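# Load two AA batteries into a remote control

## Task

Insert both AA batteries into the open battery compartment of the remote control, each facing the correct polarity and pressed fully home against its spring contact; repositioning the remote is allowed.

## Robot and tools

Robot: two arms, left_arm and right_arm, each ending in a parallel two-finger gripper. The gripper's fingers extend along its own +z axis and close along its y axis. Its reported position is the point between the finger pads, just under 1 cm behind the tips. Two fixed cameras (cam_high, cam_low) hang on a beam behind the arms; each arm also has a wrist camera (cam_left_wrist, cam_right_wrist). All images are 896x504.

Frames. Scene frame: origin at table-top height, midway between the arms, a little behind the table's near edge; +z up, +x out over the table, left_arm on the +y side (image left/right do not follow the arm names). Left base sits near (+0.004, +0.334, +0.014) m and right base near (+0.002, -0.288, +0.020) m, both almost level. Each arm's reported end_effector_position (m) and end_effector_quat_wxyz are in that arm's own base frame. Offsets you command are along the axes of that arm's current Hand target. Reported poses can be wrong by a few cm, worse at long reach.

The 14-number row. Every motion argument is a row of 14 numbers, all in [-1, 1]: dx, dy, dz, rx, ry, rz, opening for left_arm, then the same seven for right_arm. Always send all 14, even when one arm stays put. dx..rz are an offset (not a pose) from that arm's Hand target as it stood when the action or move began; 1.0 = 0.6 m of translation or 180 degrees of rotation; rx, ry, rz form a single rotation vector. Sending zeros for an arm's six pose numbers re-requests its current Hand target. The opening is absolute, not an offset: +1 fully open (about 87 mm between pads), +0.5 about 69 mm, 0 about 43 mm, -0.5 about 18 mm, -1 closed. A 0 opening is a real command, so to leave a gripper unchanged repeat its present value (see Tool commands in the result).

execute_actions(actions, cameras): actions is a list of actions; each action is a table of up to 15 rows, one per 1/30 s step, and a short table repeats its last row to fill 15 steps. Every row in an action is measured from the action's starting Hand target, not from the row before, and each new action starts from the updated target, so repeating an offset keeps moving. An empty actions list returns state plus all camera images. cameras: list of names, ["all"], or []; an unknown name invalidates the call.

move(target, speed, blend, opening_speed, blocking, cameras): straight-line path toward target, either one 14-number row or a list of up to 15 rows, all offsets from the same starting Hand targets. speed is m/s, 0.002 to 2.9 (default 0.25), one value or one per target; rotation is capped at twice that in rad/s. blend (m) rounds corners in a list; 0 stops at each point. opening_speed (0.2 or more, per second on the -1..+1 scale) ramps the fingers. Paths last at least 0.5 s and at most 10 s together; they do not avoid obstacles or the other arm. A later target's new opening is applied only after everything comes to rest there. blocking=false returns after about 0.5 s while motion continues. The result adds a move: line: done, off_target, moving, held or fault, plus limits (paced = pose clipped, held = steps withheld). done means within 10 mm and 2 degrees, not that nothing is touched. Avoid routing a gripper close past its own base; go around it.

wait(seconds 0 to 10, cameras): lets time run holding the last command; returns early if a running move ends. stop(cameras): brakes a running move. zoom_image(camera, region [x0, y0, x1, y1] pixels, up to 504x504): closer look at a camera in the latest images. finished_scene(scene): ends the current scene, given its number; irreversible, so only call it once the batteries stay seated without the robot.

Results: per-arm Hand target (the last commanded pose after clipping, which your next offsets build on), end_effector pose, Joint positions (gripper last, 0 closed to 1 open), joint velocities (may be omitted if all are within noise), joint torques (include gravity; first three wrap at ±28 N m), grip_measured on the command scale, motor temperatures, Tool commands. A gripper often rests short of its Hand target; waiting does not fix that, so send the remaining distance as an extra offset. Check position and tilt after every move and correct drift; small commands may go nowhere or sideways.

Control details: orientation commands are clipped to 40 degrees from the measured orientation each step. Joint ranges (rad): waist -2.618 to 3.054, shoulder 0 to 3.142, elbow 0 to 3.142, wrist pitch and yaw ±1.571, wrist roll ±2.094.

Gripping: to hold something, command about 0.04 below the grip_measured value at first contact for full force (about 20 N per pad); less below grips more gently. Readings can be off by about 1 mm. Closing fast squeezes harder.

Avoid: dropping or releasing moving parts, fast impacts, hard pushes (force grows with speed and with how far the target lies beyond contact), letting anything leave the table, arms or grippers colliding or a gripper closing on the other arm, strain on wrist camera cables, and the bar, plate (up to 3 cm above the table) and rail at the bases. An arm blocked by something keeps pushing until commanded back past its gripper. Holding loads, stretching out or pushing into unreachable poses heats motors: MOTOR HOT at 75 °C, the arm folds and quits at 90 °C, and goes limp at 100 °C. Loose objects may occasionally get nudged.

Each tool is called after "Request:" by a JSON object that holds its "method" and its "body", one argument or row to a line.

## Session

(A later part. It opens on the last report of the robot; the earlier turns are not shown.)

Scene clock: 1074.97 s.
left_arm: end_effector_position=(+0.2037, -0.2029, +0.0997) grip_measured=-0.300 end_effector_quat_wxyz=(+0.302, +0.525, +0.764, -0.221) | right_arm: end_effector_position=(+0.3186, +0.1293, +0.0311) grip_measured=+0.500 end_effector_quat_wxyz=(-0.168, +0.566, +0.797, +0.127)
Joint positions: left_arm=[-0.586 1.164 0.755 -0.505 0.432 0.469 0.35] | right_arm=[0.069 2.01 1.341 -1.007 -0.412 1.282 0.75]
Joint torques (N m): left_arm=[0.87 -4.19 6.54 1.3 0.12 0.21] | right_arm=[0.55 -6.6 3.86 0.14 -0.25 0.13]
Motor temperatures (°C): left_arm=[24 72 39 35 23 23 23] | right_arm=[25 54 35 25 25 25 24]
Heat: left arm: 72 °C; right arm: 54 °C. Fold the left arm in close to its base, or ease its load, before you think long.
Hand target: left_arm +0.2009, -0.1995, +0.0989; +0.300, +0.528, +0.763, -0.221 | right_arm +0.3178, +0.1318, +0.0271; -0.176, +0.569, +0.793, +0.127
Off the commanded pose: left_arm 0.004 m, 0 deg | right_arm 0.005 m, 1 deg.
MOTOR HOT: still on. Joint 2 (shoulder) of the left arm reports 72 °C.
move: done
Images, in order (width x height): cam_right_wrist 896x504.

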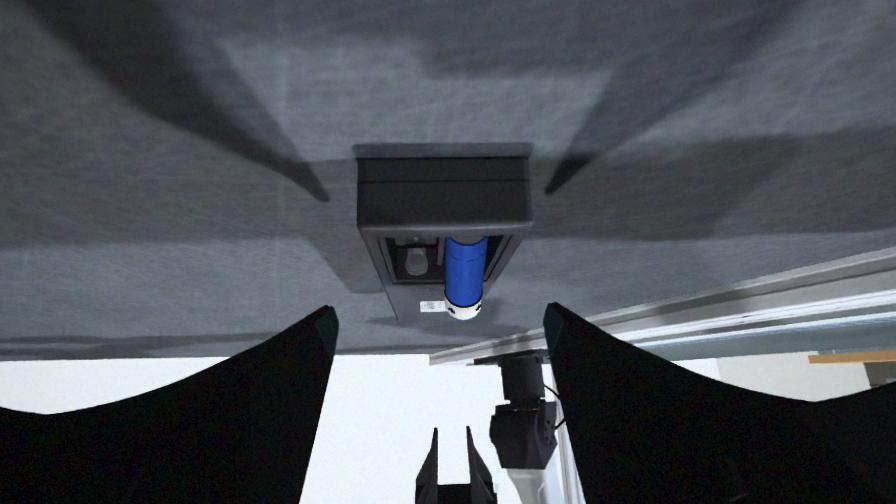

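Request:
{"method": "move", "body": {
  "target": [
    [0,0,0,0,0,0,-0.3,-0.0205,0,0.044,0,0,0,0.5],
    [0,0,0,0,0,0,-0.3,-0.0205,0,0.044,0,0,0,0.02]
  ],
  "speed": 0.12,
  "opening_speed": 0.5,
  "cameras": ["cam_right_wrist"]
}}

Scene clock: 1084.97 s.
left_arm: end_effector_position=(+0.2037, -0.2029, +0.0997) grip_measured=-0.300 end_effector_quat_wxyz=(+0.302, +0.525, +0.764, -0.221) | right_arm: end_effector_position=(+0.3191, +0.1294, +0.0024) grip_measured=+0.072 end_effector_quat_wxyz=(-0.168, +0.566, +0.797, +0.128)
Joint positions: left_arm=[-0.586 1.164 0.755 -0.505 0.432 0.469 0.35] | right_arm=[0.069 2.061 1.29 -0.904 -0.413 1.283 0.536]
Joint torques (N m): left_arm=[0.9 -4.23 6.54 1.31 0.11 0.2] | right_arm=[0.57 -6.52 3.75 0.15 -0.25 0.13]
Motor temperatures (°C): left_arm=[24 67 40 35 23 23 23] | right_arm=[25 54 35 25 25 25 24]
Heat: left arm: 67 °C; right arm: 54 °C.
Hand target: left_arm +0.2009, -0.1995, +0.0989; +0.300, +0.528, +0.763, -0.221 | right_arm +0.3177, +0.1319, -0.0021; -0.176, +0.569, +0.793, +0.127
Off the commanded pose: left_arm 0.005 m, 0 deg | right_arm 0.005 m, 1 deg.
MOTOR HOT: cleared for the motors of the left arm.
move: done
Images, in order (width x height): cam_right_wrist 896x504.

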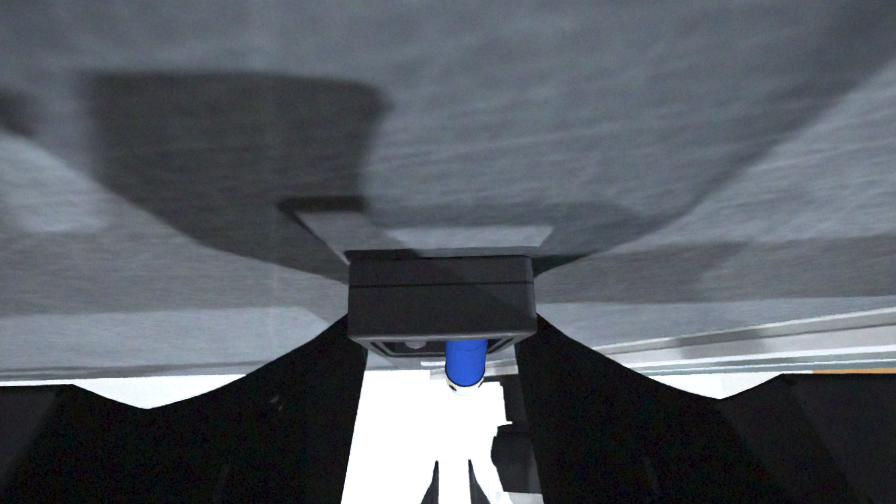

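Request:
{"method": "move", "body": {
  "target": [
    [0,0,0,0,0,0,-1,0.107,0,0.047,0,0,0,0.02]
  ],
  "speed": 0.06,
  "cameras": ["cam_right_wrist","cam_left_wrist"]
}}

Scene clock: 1091.70 s.
left_arm: end_effector_position=(+0.2037, -0.2029, +0.0997) grip_measured=-1.000 end_effector_quat_wxyz=(+0.302, +0.525, +0.764, -0.221) | right_arm: end_effector_position=(+0.2959, +0.1998, +0.0015) grip_measured=+0.071 end_effector_quat_wxyz=(-0.190, +0.565, +0.792, +0.132)
Joint positions: left_arm=[-0.586 1.164 0.755 -0.505 0.432 0.469 0] | right_arm=[0.264 2.031 1.219 -0.798 -0.465 1.493 0.536]
Joint torques (N m): left_arm=[0.87 -4.18 6.57 1.3 0.11 0.21] | right_arm=[1.01 -8.95 2.71 0.37 0.17 0.21]
Motor temperatures (°C): left_arm=[24 64 40 35 23 23 23] | right_arm=[25 54 34 25 25 25 24]
Heat: left arm: 64 °C; right arm: 54 °C.
Hand target: left_arm +0.2009, -0.1995, +0.0989; +0.300, +0.528, +0.763, -0.221 | right_arm +0.2953, +0.1983, -0.0005; -0.176, +0.569, +0.793, +0.127
Off the commanded pose: left_arm 0.005 m, 0 deg | right_arm 0.003 m, 2 deg.
move: done
Images, in order (width x height): cam_left_wrist 896x504, cam_right_wrist 896x504.

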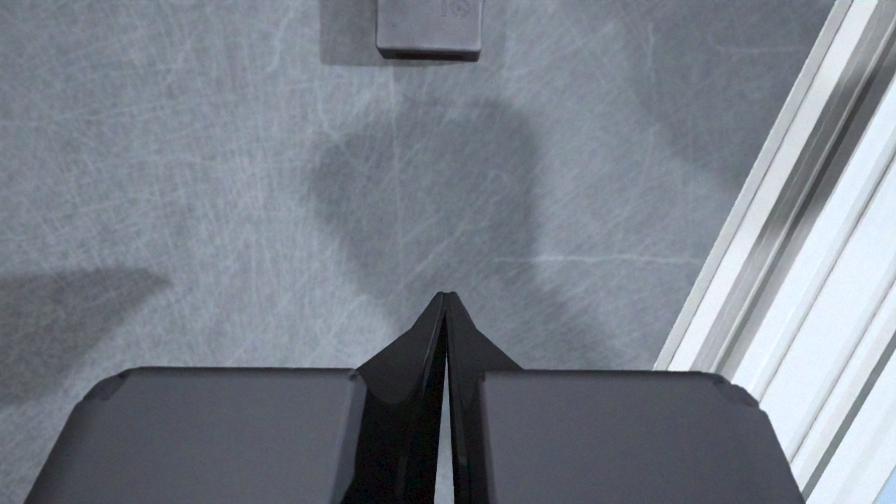

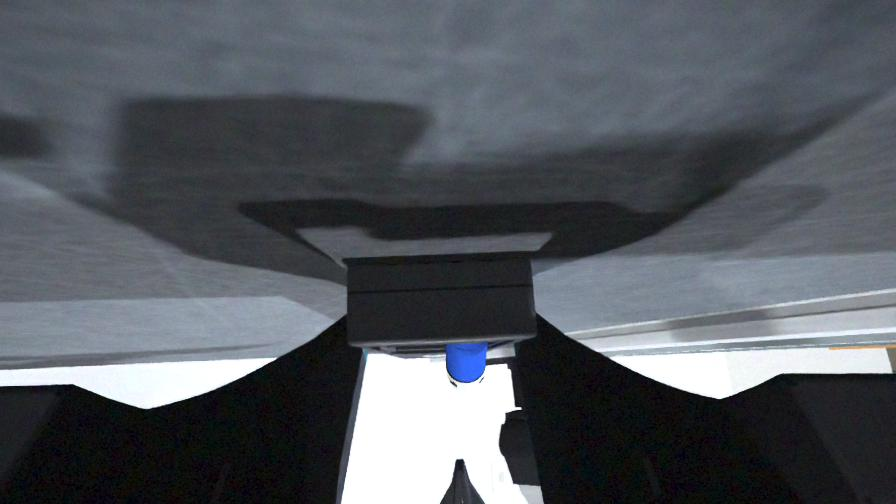

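Request:
{"method": "move", "body": {
  "target": [
    [-0.1514,-0.004,0.239,0,0,0,-1,0,0,0,0,0,0,0.02]
  ],
  "speed": 0.15,
  "cameras": ["cam_right_wrist","cam_left_wrist"]
}}

Scene clock: 1103.07 s.
left_arm: end_effector_position=(+0.2460, -0.3470, +0.0537) grip_measured=-1.000 end_effector_quat_wxyz=(+0.286, +0.535, +0.764, -0.221) | right_arm: end_effector_position=(+0.2959, +0.1998, +0.0015) grip_measured=+0.071 end_effector_quat_wxyz=(-0.190, +0.565, +0.792, +0.132)
Joint positions: left_arm=[-0.87 1.75 1.08 -0.202 0.264 0.255 0] | right_arm=[0.264 2.031 1.219 -0.798 -0.465 1.493 0.536]
Joint torques (N m): left_arm=[0.27 -6.43 8.83 1.75 -0.17 -0.03] | right_arm=[0.99 -8.95 2.71 0.38 0.17 0.21]
Motor temperatures (°C): left_arm=[24 60 41 35 23 23 23] | right_arm=[25 55 34 25 25 25 24]
Heat: left arm: 60 °C; right arm: 55 °C.
Hand target: left_arm +0.2545, -0.3553, +0.0581; +0.300, +0.528, +0.763, -0.221 | right_arm +0.2953, +0.1982, -0.0005; -0.176, +0.569, +0.793, +0.126
Off the commanded pose: left_arm 0.013 m, 2 deg | right_arm 0.003 m, 2 deg.
move: off_target (left_arm)
Images, in order (width x height): cam_left_wrist 896x504, cam_right_wrist 896x504.

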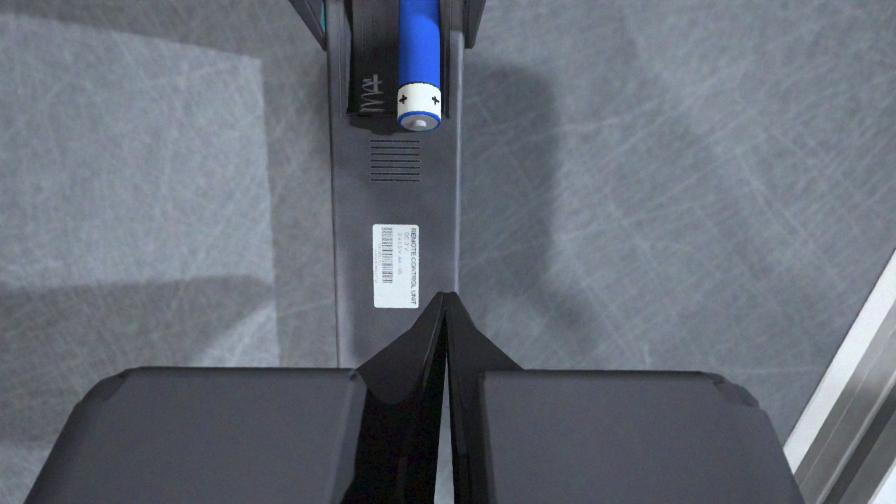

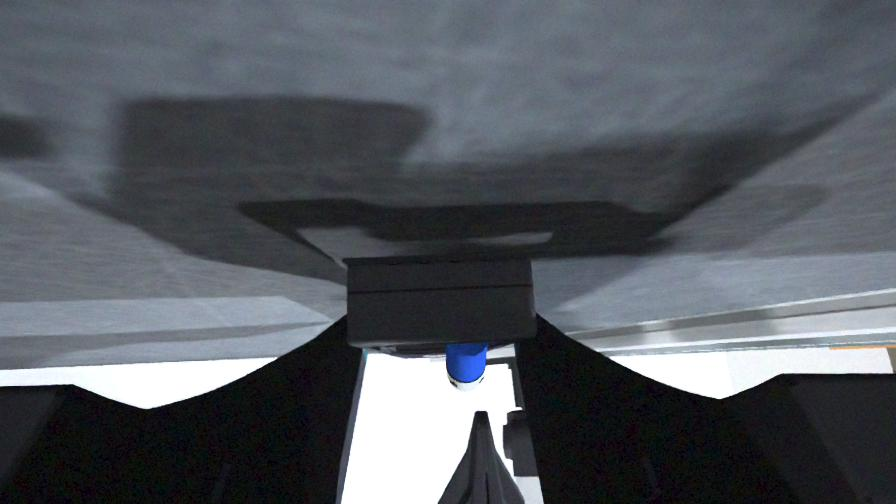

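Request:
{"method": "move", "body": {
  "target": [
    [-0.0296,0.015,0.0797,0,0,0,-1,0,0,0,0,0,0,0.02]
  ],
  "speed": 0.12,
  "cameras": ["cam_right_wrist","cam_left_wrist"]
}}

Scene clock: 1109.87 s.
left_arm: end_effector_position=(+0.2706, -0.3872, +0.0328) grip_measured=-1.000 end_effector_quat_wxyz=(+0.287, +0.535, +0.764, -0.221) | right_arm: end_effector_position=(+0.2959, +0.1998, +0.0015) grip_measured=+0.071 end_effector_quat_wxyz=(-0.190, +0.565, +0.792, +0.132)
Joint positions: left_arm=[-0.889 1.945 1.243 -0.164 0.251 0.24 0] | right_arm=[0.264 2.031 1.219 -0.798 -0.465 1.493 0.536]
Joint torques (N m): left_arm=[0.21 -7.94 8.79 1.76 -0.15 -0.02] | right_arm=[1.01 -8.95 2.71 0.37 0.17 0.21]
Motor temperatures (°C): left_arm=[24 60 42 36 23 23 23] | right_arm=[25 55 33 25 25 25 24]
Heat: left arm: 60 °C; right arm: 55 °C.
Hand target: left_arm +0.2784, -0.3954, +0.0356; +0.300, +0.528, +0.763, -0.221 | right_arm +0.2953, +0.1982, -0.0005; -0.176, +0.569, +0.793, +0.126
Off the commanded pose: left_arm 0.012 m, 2 deg | right_arm 0.003 m, 2 deg.
move: off_target (left_arm)
Images, in order (width x height): cam_left_wrist 896x504, cam_right_wrist 896x504.

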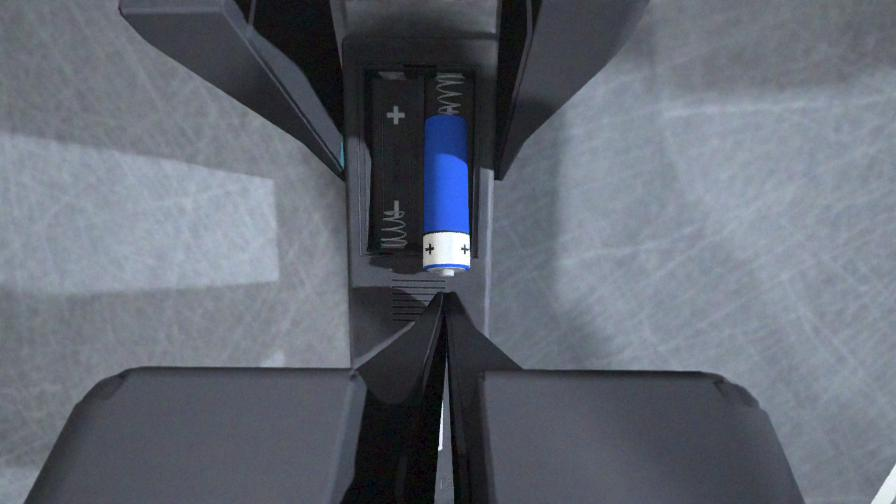

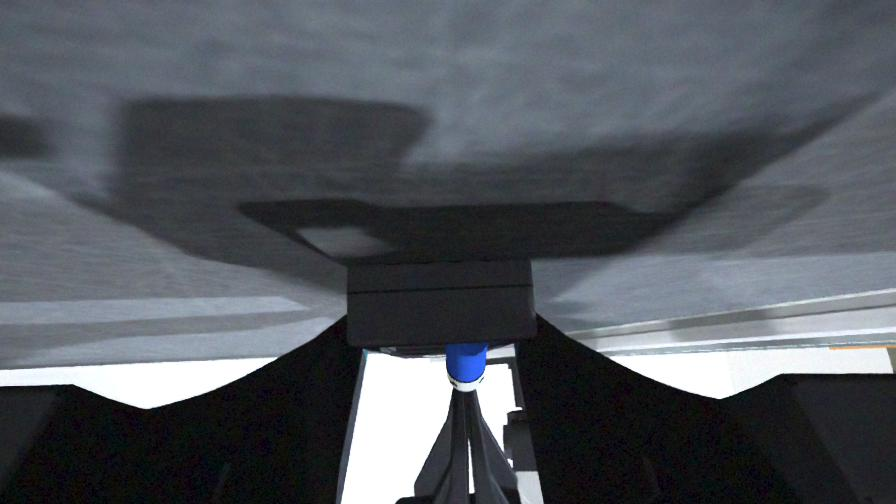

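Request:
{"method": "move", "body": {
  "target": [
    [-0.0385,0,0.0442,0,0,0,-1,0.012,0,0.0057,0,0,0,-0.02]
  ],
  "speed": 0.05,
  "cameras": ["cam_right_wrist","cam_left_wrist"]
}}

Scene clock: 1117.03 s.
left_arm: end_effector_position=(+0.2772, -0.4006, +0.0263) grip_measured=-1.000 end_effector_quat_wxyz=(+0.269, +0.533, +0.774, -0.208) | right_arm: end_effector_position=(+0.2967, +0.2006, +0.0017) grip_measured=+0.071 end_effector_quat_wxyz=(-0.184, +0.568, +0.792, +0.132)
Joint positions: left_arm=[-0.903 2.028 1.362 -0.242 0.226 0.225 0] | right_arm=[0.269 2.024 1.215 -0.79 -0.455 1.507 0.535]
Joint torques (N m): left_arm=[0.29 -10.26 6.68 1.55 -0.04 0.09] | right_arm=[2.71 -8.61 2.61 0.45 0.05 0.33]
Motor temperatures (°C): left_arm=[24 59 43 37 23 23 23] | right_arm=[25 56 33 25 25 25 24]
Heat: left arm: 59 °C; right arm: 56 °C.
Hand target: left_arm +0.2779, -0.4017, +0.0271; +0.272, +0.533, +0.773, -0.209 (not the last commanded pose) | right_arm +0.2927, +0.2058, -0.0006; -0.176, +0.569, +0.793, +0.126
Off the commanded pose: left_arm 0.031 m, 4 deg | right_arm 0.007 m, 1 deg.
move: held (left_arm; a check stopped the path); limits=held
pose unreachable (left arm): on one or more control steps of this call, first in action 0 (counted from 0), this arm could not follow its commanded pose, so it was not sent that pose on those steps. It may still have moved: this result reports where it is.
cause: moving toward the commanded pose would bring a part of the arm too close to another arm (this arm's wrist camera and the right arm's wrist (the part past joint 4), along the way the arms are being sent, or toward where that arm still pushes).
Images, in order (width x height): cam_left_wrist 896x504, cam_right_wrist 896x504.

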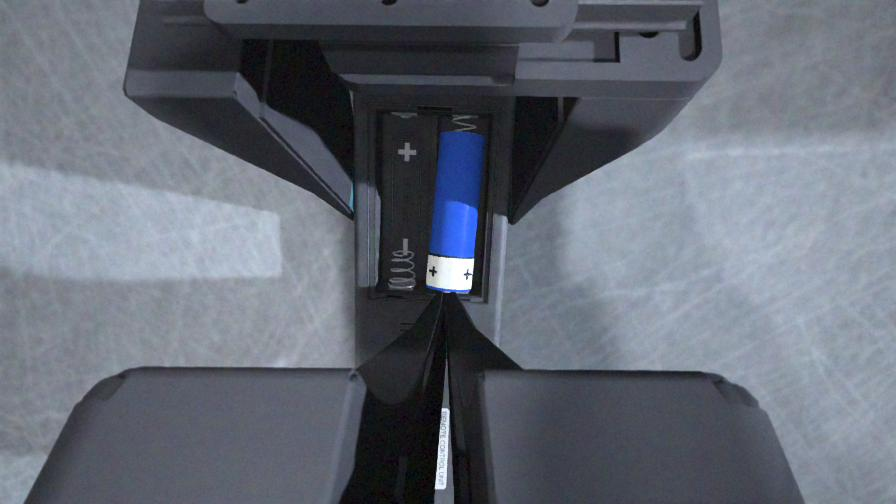

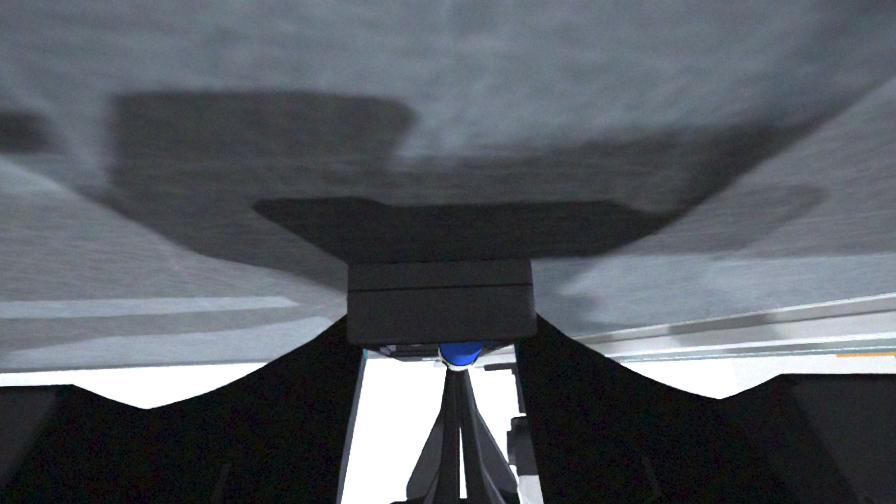

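Request:
{"method": "move", "body": {
  "target": [
    [0.0023,0,0.0286,0,-0.06,0,-1,0,0,0,0,0,0,-0.02]
  ],
  "speed": 0.05,
  "cameras": ["cam_right_wrist","cam_left_wrist"]
}}

Request:
{"method": "zoom_image", "body": {
  "camera": "cam_left_wrist",
  "region": [340, 80, 540, 320]
}}

Scene clock: 1128.70 s.
left_arm: end_effector_position=(+0.2803, -0.4041, +0.0266) grip_measured=-1.000 end_effector_quat_wxyz=(+0.338, +0.514, +0.748, -0.251) | right_arm: end_effector_position=(+0.2989, +0.1983, +0.0016) grip_measured=+0.070 end_effector_quat_wxyz=(-0.173, +0.569, +0.794, +0.129)
Joint positions: left_arm=[-0.886 1.97 1.164 0.072 0.269 0.199 0] | right_arm=[0.269 2.017 1.215 -0.786 -0.435 1.508 0.535]
Joint torques (N m): left_arm=[-0.16 -5.97 5.23 2.43 0 -0.02] | right_arm=[2.74 -8.02 2.63 0.43 -0.17 0.32]
Motor temperatures (°C): left_arm=[24 59 42 37 23 23 23] | right_arm=[25 54 32 25 25 25 25]
Heat: left arm: 59 °C; right arm: 54 °C.
Hand target: left_arm +0.2808, -0.4113, +0.0130; +0.343, +0.511, +0.744, -0.259 | right_arm +0.2928, +0.2058, -0.0005; -0.176, +0.569, +0.793, +0.127
Off the commanded pose: left_arm 0.015 m, 1 deg | right_arm 0.010 m, 0 deg.
move: off_target (left_arm)
Images, in order (width x height): cam_left_wrist 896x504, cam_right_wrist 896x504.

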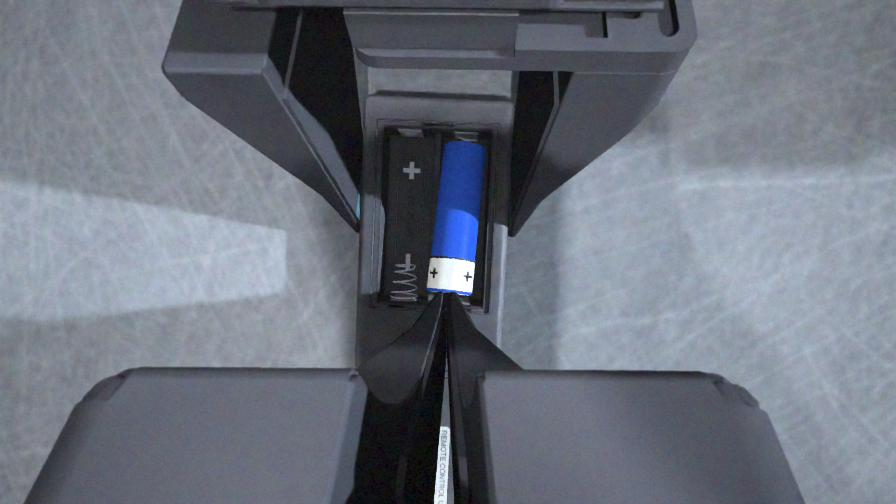

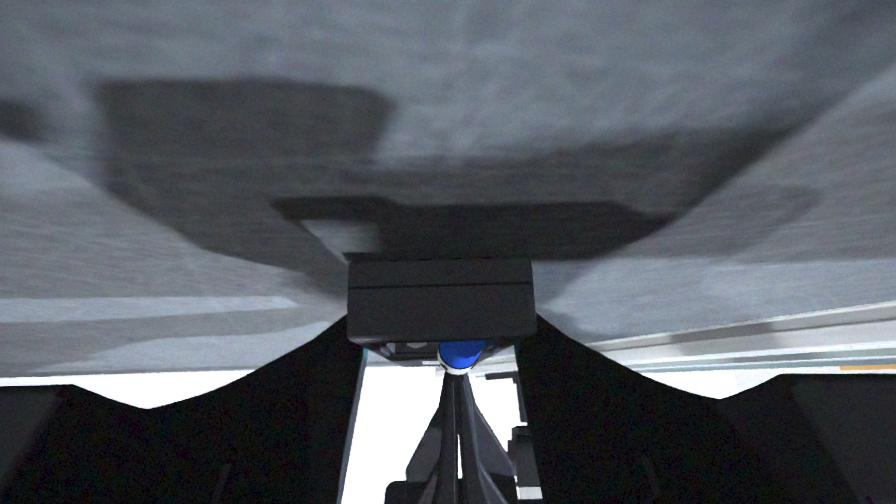

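Scaled by 2.100 from the camera's 896x504 image, which has a finer 1280x720 frame.

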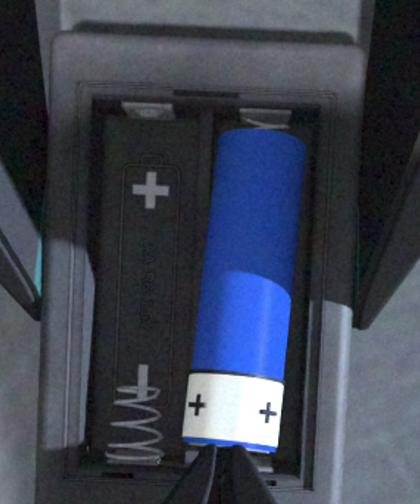

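Request:
{"method": "move", "body": {
  "target": [
    [0,-0.015,0,0,0,0,-1,0,0,0,0,0,0,-0.02],
    [0.02,-0.015,0.017,0,0,0,-1,0,0,0,0,0,0,-0.02]
  ],
  "speed": 0.05,
  "cameras": ["cam_left_wrist"]
}}

Request:
{"method": "zoom_image", "body": {
  "camera": "cam_left_wrist",
  "region": [340, 80, 540, 320]
}}

Scene clock: 1139.87 s.
left_arm: end_effector_position=(+0.2814, -0.4061, +0.0265) grip_measured=-1.000 end_effector_quat_wxyz=(+0.357, +0.506, +0.743, -0.254) | right_arm: end_effector_position=(+0.3000, +0.1968, +0.0016) grip_measured=+0.069 end_effector_quat_wxyz=(-0.168, +0.569, +0.794, +0.128)
Joint positions: left_arm=[-0.89 1.965 1.123 0.152 0.256 0.185 0] | right_arm=[0.268 2.014 1.215 -0.785 -0.426 1.508 0.535]
Joint torques (N m): left_arm=[-1.73 -3.45 5.14 2.33 -0.05 -0.04] | right_arm=[2.86 -7.76 2.65 0.42 -0.27 0.32]
Motor temperatures (°C): left_arm=[24 57 40 39 23 23 23] | right_arm=[25 53 32 25 25 25 25]
Heat: left arm: 57 °C; right arm: 53 °C.
Hand target: left_arm +0.2721, -0.4149, -0.0024; +0.344, +0.511, +0.744, -0.259 | right_arm +0.2927, +0.2058, -0.0005; -0.176, +0.569, +0.793, +0.127
Off the commanded pose: left_arm 0.032 m, 2 deg | right_arm 0.012 m, 1 deg.
move: off_target (left_arm, right_arm)
Images, in order (width x height): cam_left_wrist 896x504.

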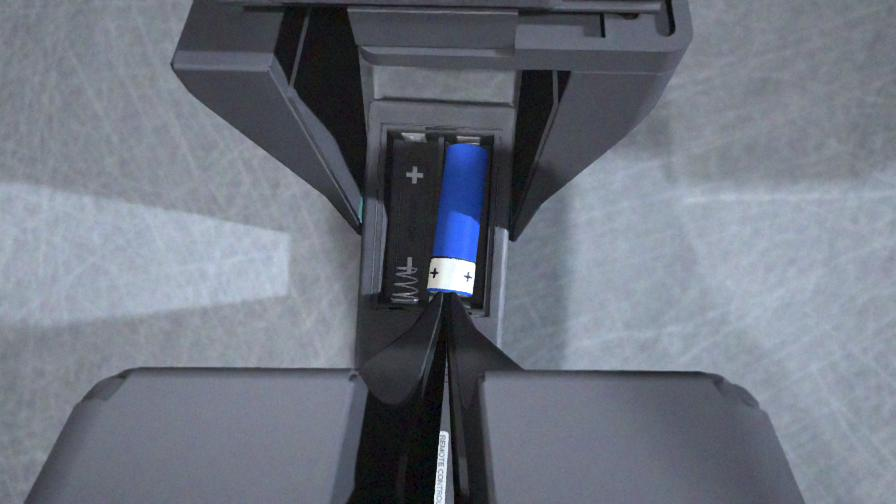

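Scaled by 2.100 from the camera's 896x504 image, which has a finer 1280x720 frame.

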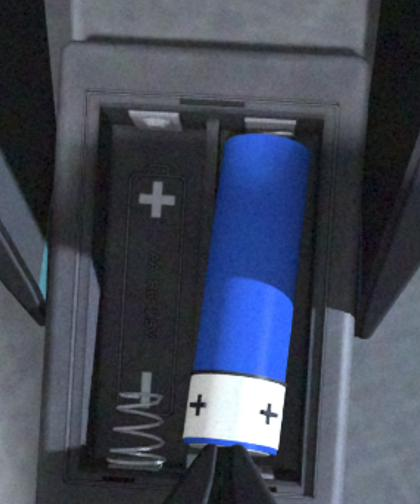

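Request:
{"method": "move", "body": {
  "target": [
    [-0.0414,0,-0.0336,0,0,0,-1,0,0,0,0,0,0,-0.02],
    [-0.0414,-0.03,-0.0336,0,0,0,-1,0,0,0,0,0,0,-0.02]
  ],
  "speed": 0.05,
  "cameras": ["cam_left_wrist"]
}}

Request:
{"method": "zoom_image", "body": {
  "camera": "cam_left_wrist",
  "region": [340, 80, 540, 320]
}}

Scene clock: 1151.73 s.
left_arm: end_effector_position=(+0.2719, -0.4095, +0.0277) grip_measured=-1.000 end_effector_quat_wxyz=(+0.351, +0.506, +0.753, -0.233) | right_arm: end_effector_position=(+0.3000, +0.1968, +0.0016) grip_measured=+0.069 end_effector_quat_wxyz=(-0.168, +0.569, +0.794, +0.128)
Joint positions: left_arm=[-0.932 1.956 1.143 0.096 0.187 0.167 0] | right_arm=[0.268 2.014 1.215 -0.785 -0.426 1.508 0.535]
Joint torques (N m): left_arm=[-1.78 -9.78 6.05 1.87 0.35 -0.11] | right_arm=[2.86 -7.76 2.65 0.42 -0.27 0.32]
Motor temperatures (°C): left_arm=[24 56 39 41 23 23 23] | right_arm=[25 54 32 25 25 25 25]
Heat: left arm: 56 °C; right arm: 54 °C.
Hand target: left_arm +0.2561, -0.4207, +0.0302; +0.343, +0.511, +0.744, -0.259 | right_arm +0.2927, +0.2058, -0.0005; -0.176, +0.569, +0.793, +0.127
Off the commanded pose: left_arm 0.020 m, 3 deg | right_arm 0.012 m, 1 deg.
move: off_target (left_arm, right_arm)
Images, in order (width x height): cam_left_wrist 896x504.

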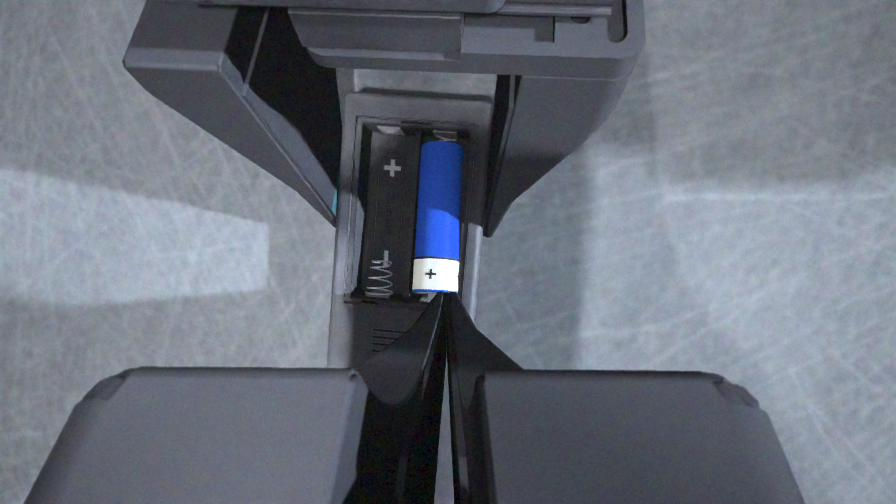

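Scaled by 2.100 from the camera's 896x504 image, which has a finer 1280x720 frame.

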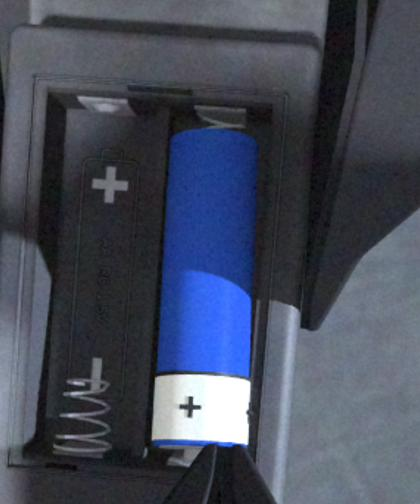

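Request:
{"method": "move", "body": {
  "target": [
    [0.052,0,0.042,0,0,0,-1,0,0,0,0,0,0,-0.02]
  ],
  "speed": 0.05,
  "cameras": ["cam_left_wrist"]
}}

Request:
{"method": "zoom_image", "body": {
  "camera": "cam_left_wrist",
  "region": [340, 80, 540, 320]
}}

Scene clock: 1157.17 s.
left_arm: end_effector_position=(+0.2727, -0.4118, +0.0258) grip_measured=-1.000 end_effector_quat_wxyz=(+0.374, +0.499, +0.743, -0.243) | right_arm: end_effector_position=(+0.3009, +0.1954, +0.0015) grip_measured=+0.069 end_effector_quat_wxyz=(-0.166, +0.570, +0.794, +0.127)
Joint positions: left_arm=[-0.933 1.954 1.084 0.21 0.187 0.159 0] | right_arm=[0.265 2.012 1.215 -0.785 -0.421 1.508 0.534]
Joint torques (N m): left_arm=[-1.96 -2.5 5.01 2.27 0.3 -0.08] | right_arm=[3.04 -7.62 2.66 0.42 -0.32 0.32]
Motor temperatures (°C): left_arm=[24 56 39 40 23 23 23] | right_arm=[25 54 31 25 25 25 25]
Heat: left arm: 56 °C; right arm: 54 °C.
Hand target: left_arm +0.2549, -0.4211, -0.0099; +0.344, +0.511, +0.744, -0.259 | right_arm +0.2928, +0.2057, -0.0005; -0.176, +0.569, +0.793, +0.126
Off the commanded pose: left_arm 0.041 m, 4 deg | right_arm 0.013 m, 1 deg.
move: off_target (left_arm, right_arm)
Images, in order (width x height): cam_left_wrist 896x504.

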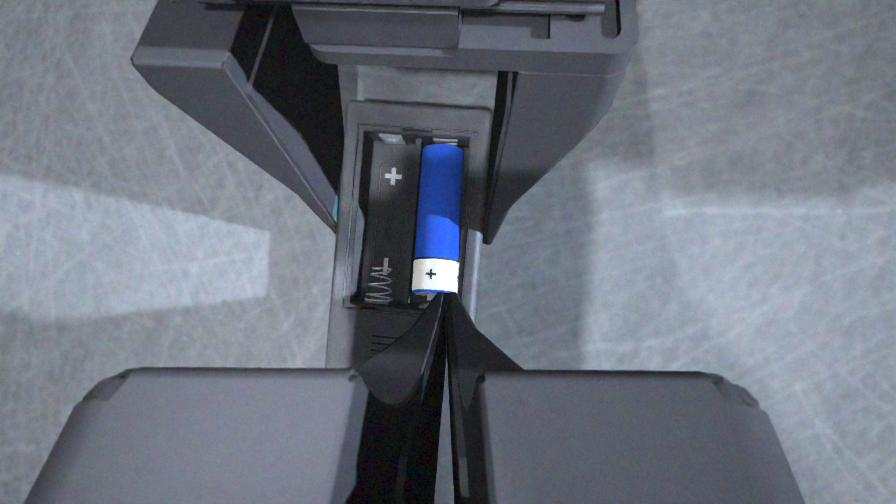

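Scaled by 2.100 from the camera's 896x504 image, which has a finer 1280x720 frame.

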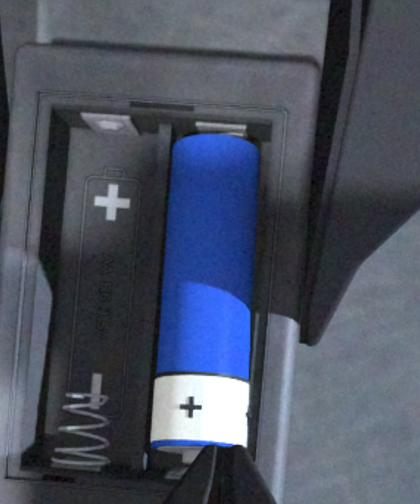

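Request:
{"method": "move", "body": {
  "target": [
    [-0.075,0,-0.075,0,0,0,-1,0,0,0,0,0,0,-0.02]
  ],
  "speed": 0.1,
  "cameras": ["cam_left_wrist","cam_right_wrist"]
}}

Request:
{"method": "zoom_image", "body": {
  "camera": "cam_left_wrist",
  "region": [310, 60, 530, 320]
}}

Scene clock: 1164.17 s.
left_arm: end_effector_position=(+0.2509, -0.4083, +0.0299) grip_measured=-1.000 end_effector_quat_wxyz=(+0.327, +0.518, +0.750, -0.248) | right_arm: end_effector_position=(+0.2958, +0.2043, +0.0019) grip_measured=+0.069 end_effector_quat_wxyz=(-0.174, +0.566, +0.795, +0.130)
Joint positions: left_arm=[-0.952 1.923 1.125 0.051 0.224 0.158 0] | right_arm=[0.287 2.012 1.207 -0.776 -0.438 1.522 0.534]
Joint torques (N m): left_arm=[0.44 -12.45 8.49 1.52 -0.04 -0.01] | right_arm=[0.95 -7.61 3.19 0.34 -0.12 0.17]
Motor temperatures (°C): left_arm=[25 56 39 40 23 23 23] | right_arm=[25 53 31 25 25 26 25]
Heat: left arm: 56 °C; right arm: 53 °C.
Hand target: left_arm +0.2545, -0.4142, +0.0533; +0.344, +0.511, +0.744, -0.259 | right_arm +0.2929, +0.2057, -0.0005; -0.176, +0.569, +0.793, +0.127
Off the commanded pose: left_arm 0.024 m, 2 deg | right_arm 0.004 m, 1 deg.
move: off_target (left_arm)
Images, in order (width x height): cam_left_wrist 896x504, cam_right_wrist 896x504.

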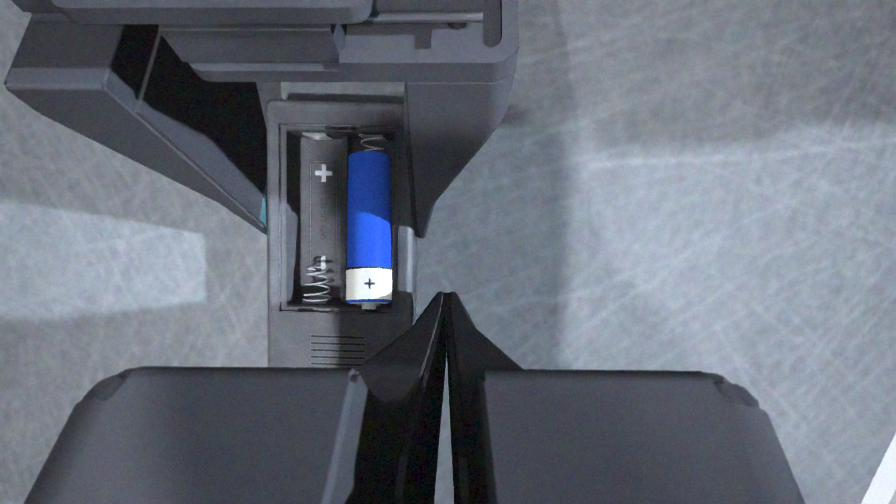

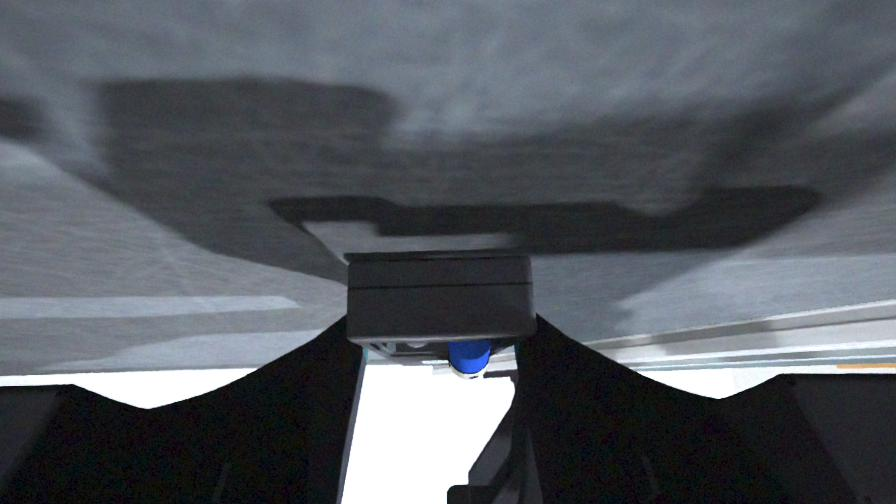

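Scaled by 1.938 from the camera's 896x504 image, which has a finer 1280x720 frame.

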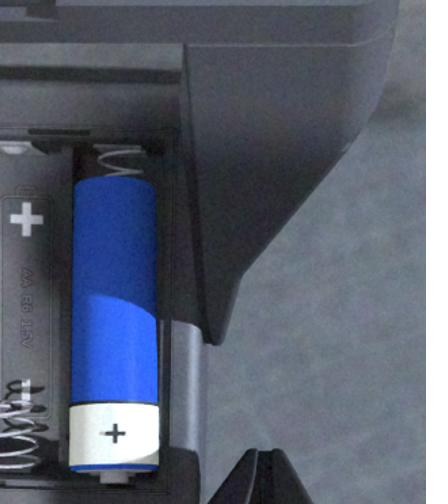

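Request:
{"method": "execute_actions", "body": {
  "actions": []
}}

Scene clock: 1196.33 s.
left_arm: end_effector_position=(+0.2508, -0.4082, +0.0298) grip_measured=-1.000 end_effector_quat_wxyz=(+0.327, +0.518, +0.750, -0.248) | right_arm: end_effector_position=(+0.2958, +0.2043, +0.0019) grip_measured=+0.069 end_effector_quat_wxyz=(-0.174, +0.566, +0.795, +0.130)
Joint positions: left_arm=[-0.952 1.923 1.125 0.05 0.224 0.158 0] | right_arm=[0.287 2.012 1.207 -0.776 -0.438 1.522 0.534]
Joint velocities: within noise
Joint torques (N m): left_arm=[0.47 -12.45 8.5 1.53 -0.03 -0.03] | right_arm=[0.95 -7.6 3.19 0.34 -0.13 0.17]
Motor temperatures (°C): left_arm=[24 66 43 38 23 23 22] | right_arm=[25 51 32 25 25 25 25]
Heat: left arm: 66 °C; right arm: 51 °C.
Hand target: left_arm +0.2545, -0.4141, +0.0533; +0.343, +0.511, +0.744, -0.259 | right_arm +0.2929, +0.2057, -0.0005; -0.176, +0.569, +0.793, +0.127
Tool commands: left_gripper/opening=-1.0 right_gripper/opening=-0.02
Off the commanded pose: left_arm 0.025 m, 3 deg | right_arm 0.004 m, 1 deg.

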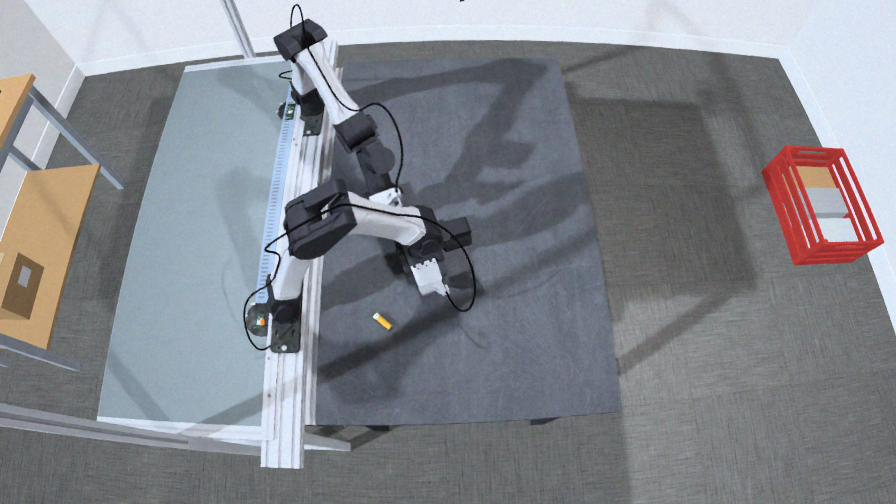

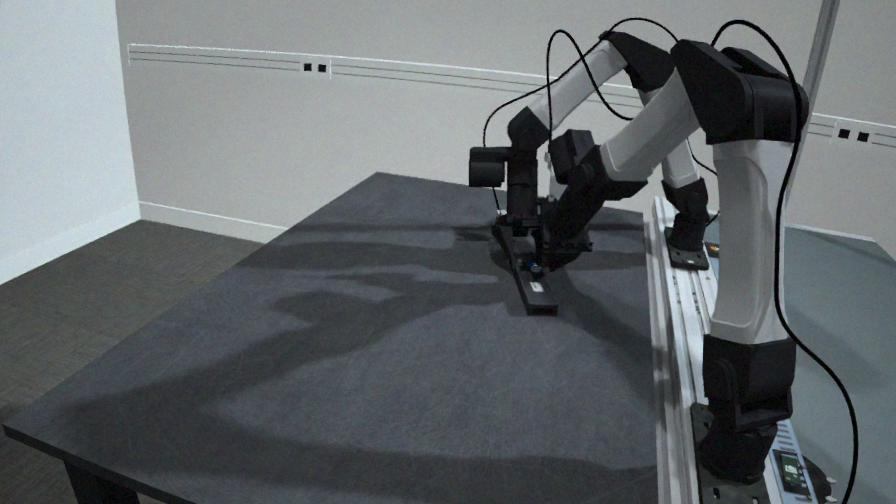

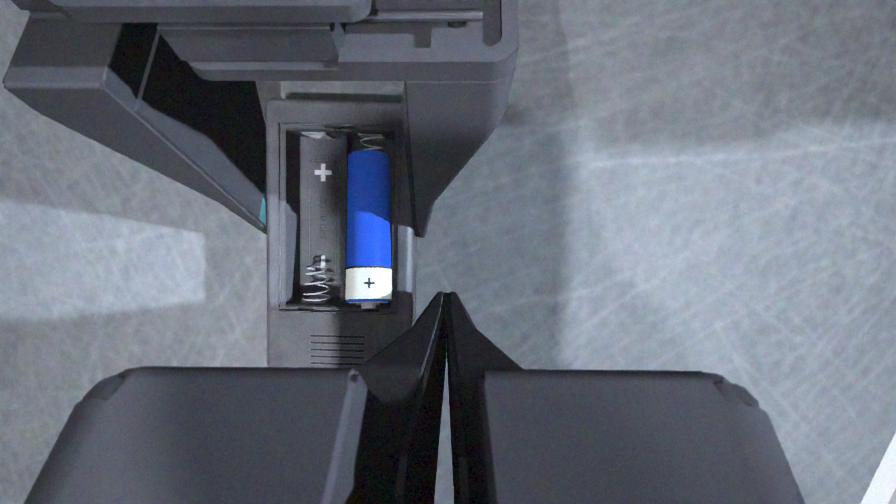

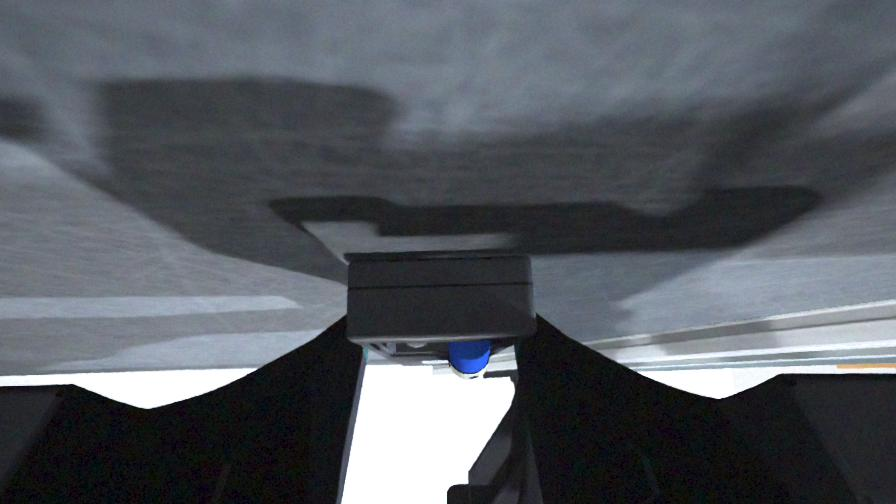

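Request:
{"method": "move", "body": {
  "target": [
    [-0.026,0,-0.021,0,0,0,-1,0,0,0,0,0,0,-0.02],
    [-0.026,0.042,-0.021,0,0,0,-0.85,0,0,0,0,0,0,-0.02]
  ],
  "speed": 0.06,
  "cameras": ["cam_left_wrist","cam_right_wrist"]
}}

Scene clock: 1212.27 s.
left_arm: end_effector_position=(+0.2733, -0.4033, +0.0623) grip_measured=-0.850 end_effector_quat_wxyz=(+0.335, +0.509, +0.750, -0.258) | right_arm: end_effector_position=(+0.2958, +0.2043, +0.0019) grip_measured=+0.069 end_effector_quat_wxyz=(-0.174, +0.566, +0.795, +0.130)
Joint positions: left_arm=[-0.893 1.888 1.205 -0.047 0.273 0.177 0.075] | right_arm=[0.287 2.012 1.207 -0.776 -0.438 1.522 0.534]
Joint torques (N m): left_arm=[0.96 -9.78 8.94 1.54 0 0.21] | right_arm=[0.94 -7.6 3.21 0.34 -0.13 0.17]
Motor temperatures (°C): left_arm=[24 68 44 38 23 23 22] | right_arm=[25 51 32 25 25 25 25]
Heat: left arm: 68 °C; right arm: 51 °C.
Hand target: left_arm +0.2789, -0.4053, +0.0725; +0.343, +0.511, +0.744, -0.259 | right_arm +0.2929, +0.2057, -0.0005; -0.176, +0.569, +0.793, +0.127
Off the commanded pose: left_arm 0.012 m, 1 deg | right_arm 0.004 m, 1 deg.
move: off_target (left_arm); target 2's new opening was sent with left_arm's hand 0.012 m and 1 deg from that target
Images, in order (width x height): cam_left_wrist 896x504, cam_right_wrist 896x504.

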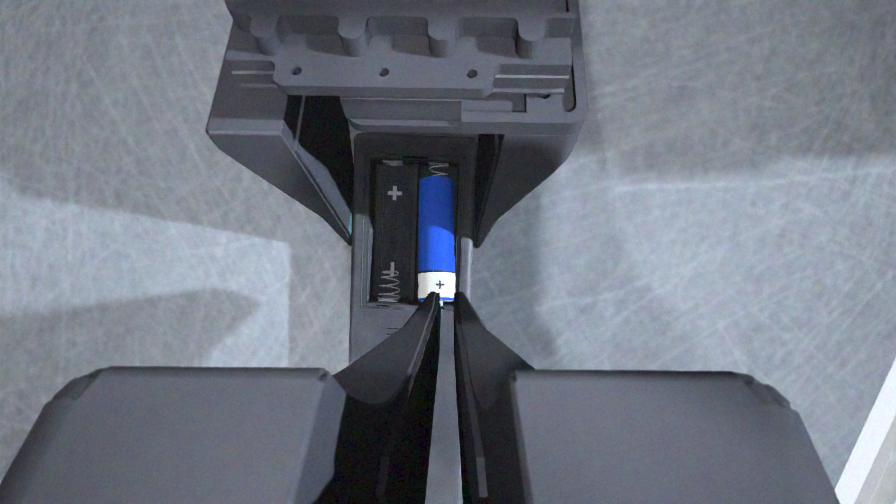

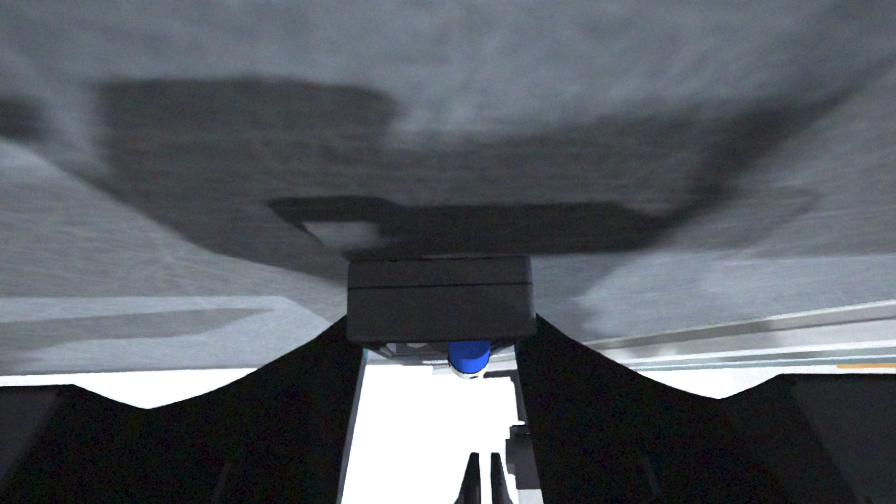

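Request:
{"method": "move", "body": {
  "target": [
    [0.0357,0.007,0.0354,0,0,0,-0.85,0,0,0,0,0,0,-0.02],
    [0.1004,0.007,0.0879,0,0,0,-0.85,0,0,0,0,0,0,-0.02]
  ],
  "speed": 0.04,
  "cameras": ["cam_left_wrist","cam_right_wrist"]
}}

Scene clock: 1225.27 s.
left_arm: end_effector_position=(+0.2862, -0.4251, +0.0300) grip_measured=-0.850 end_effector_quat_wxyz=(+0.382, +0.507, +0.719, -0.284) | right_arm: end_effector_position=(+0.2958, +0.2043, +0.0019) grip_measured=+0.069 end_effector_quat_wxyz=(-0.174, +0.566, +0.795, +0.130)
Joint positions: left_arm=[-0.89 2.005 1.13 0.265 0.302 0.181 0.075] | right_arm=[0.287 2.012 1.207 -0.776 -0.438 1.522 0.534]
Joint torques (N m): left_arm=[0.81 -6.04 4.46 1.46 -0.32 0.19] | right_arm=[0.95 -7.6 3.19 0.34 -0.12 0.17]
Motor temperatures (°C): left_arm=[24 65 43 39 23 23 22] | right_arm=[25 50 31 25 25 25 25]
Heat: left arm: 65 °C; right arm: 50 °C.
Hand target: left_arm +0.2814, -0.4076, -0.0074; +0.344, +0.511, +0.744, -0.259 | right_arm +0.2929, +0.2057, -0.0005; -0.176, +0.569, +0.793, +0.127
Off the commanded pose: left_arm 0.042 m, 6 deg | right_arm 0.004 m, 1 deg.
move: off_target (left_arm)
Images, in order (width x height): cam_left_wrist 896x504, cam_right_wrist 896x504.

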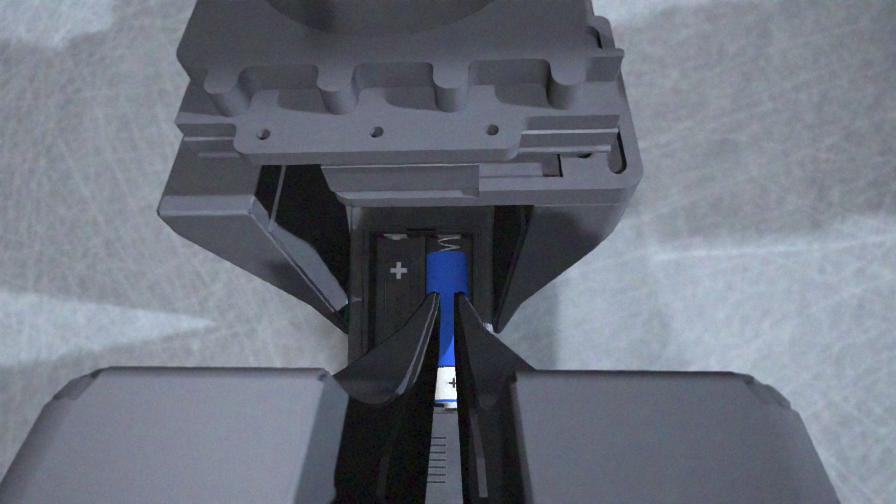

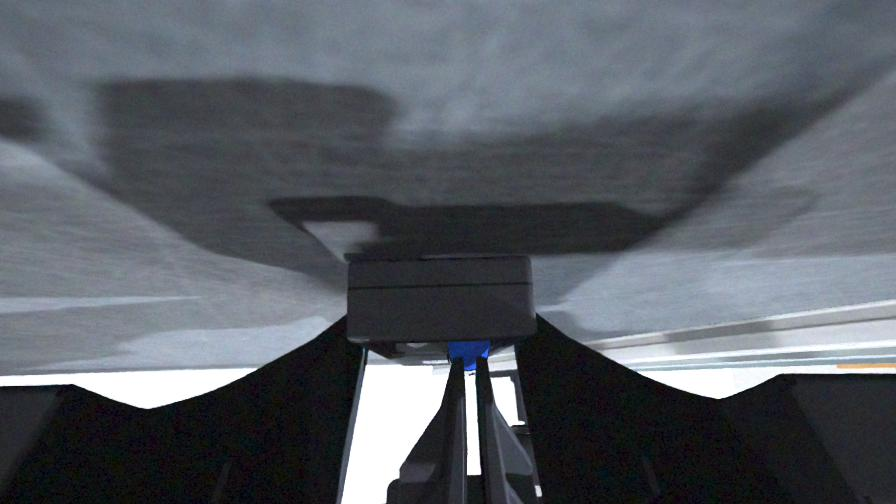

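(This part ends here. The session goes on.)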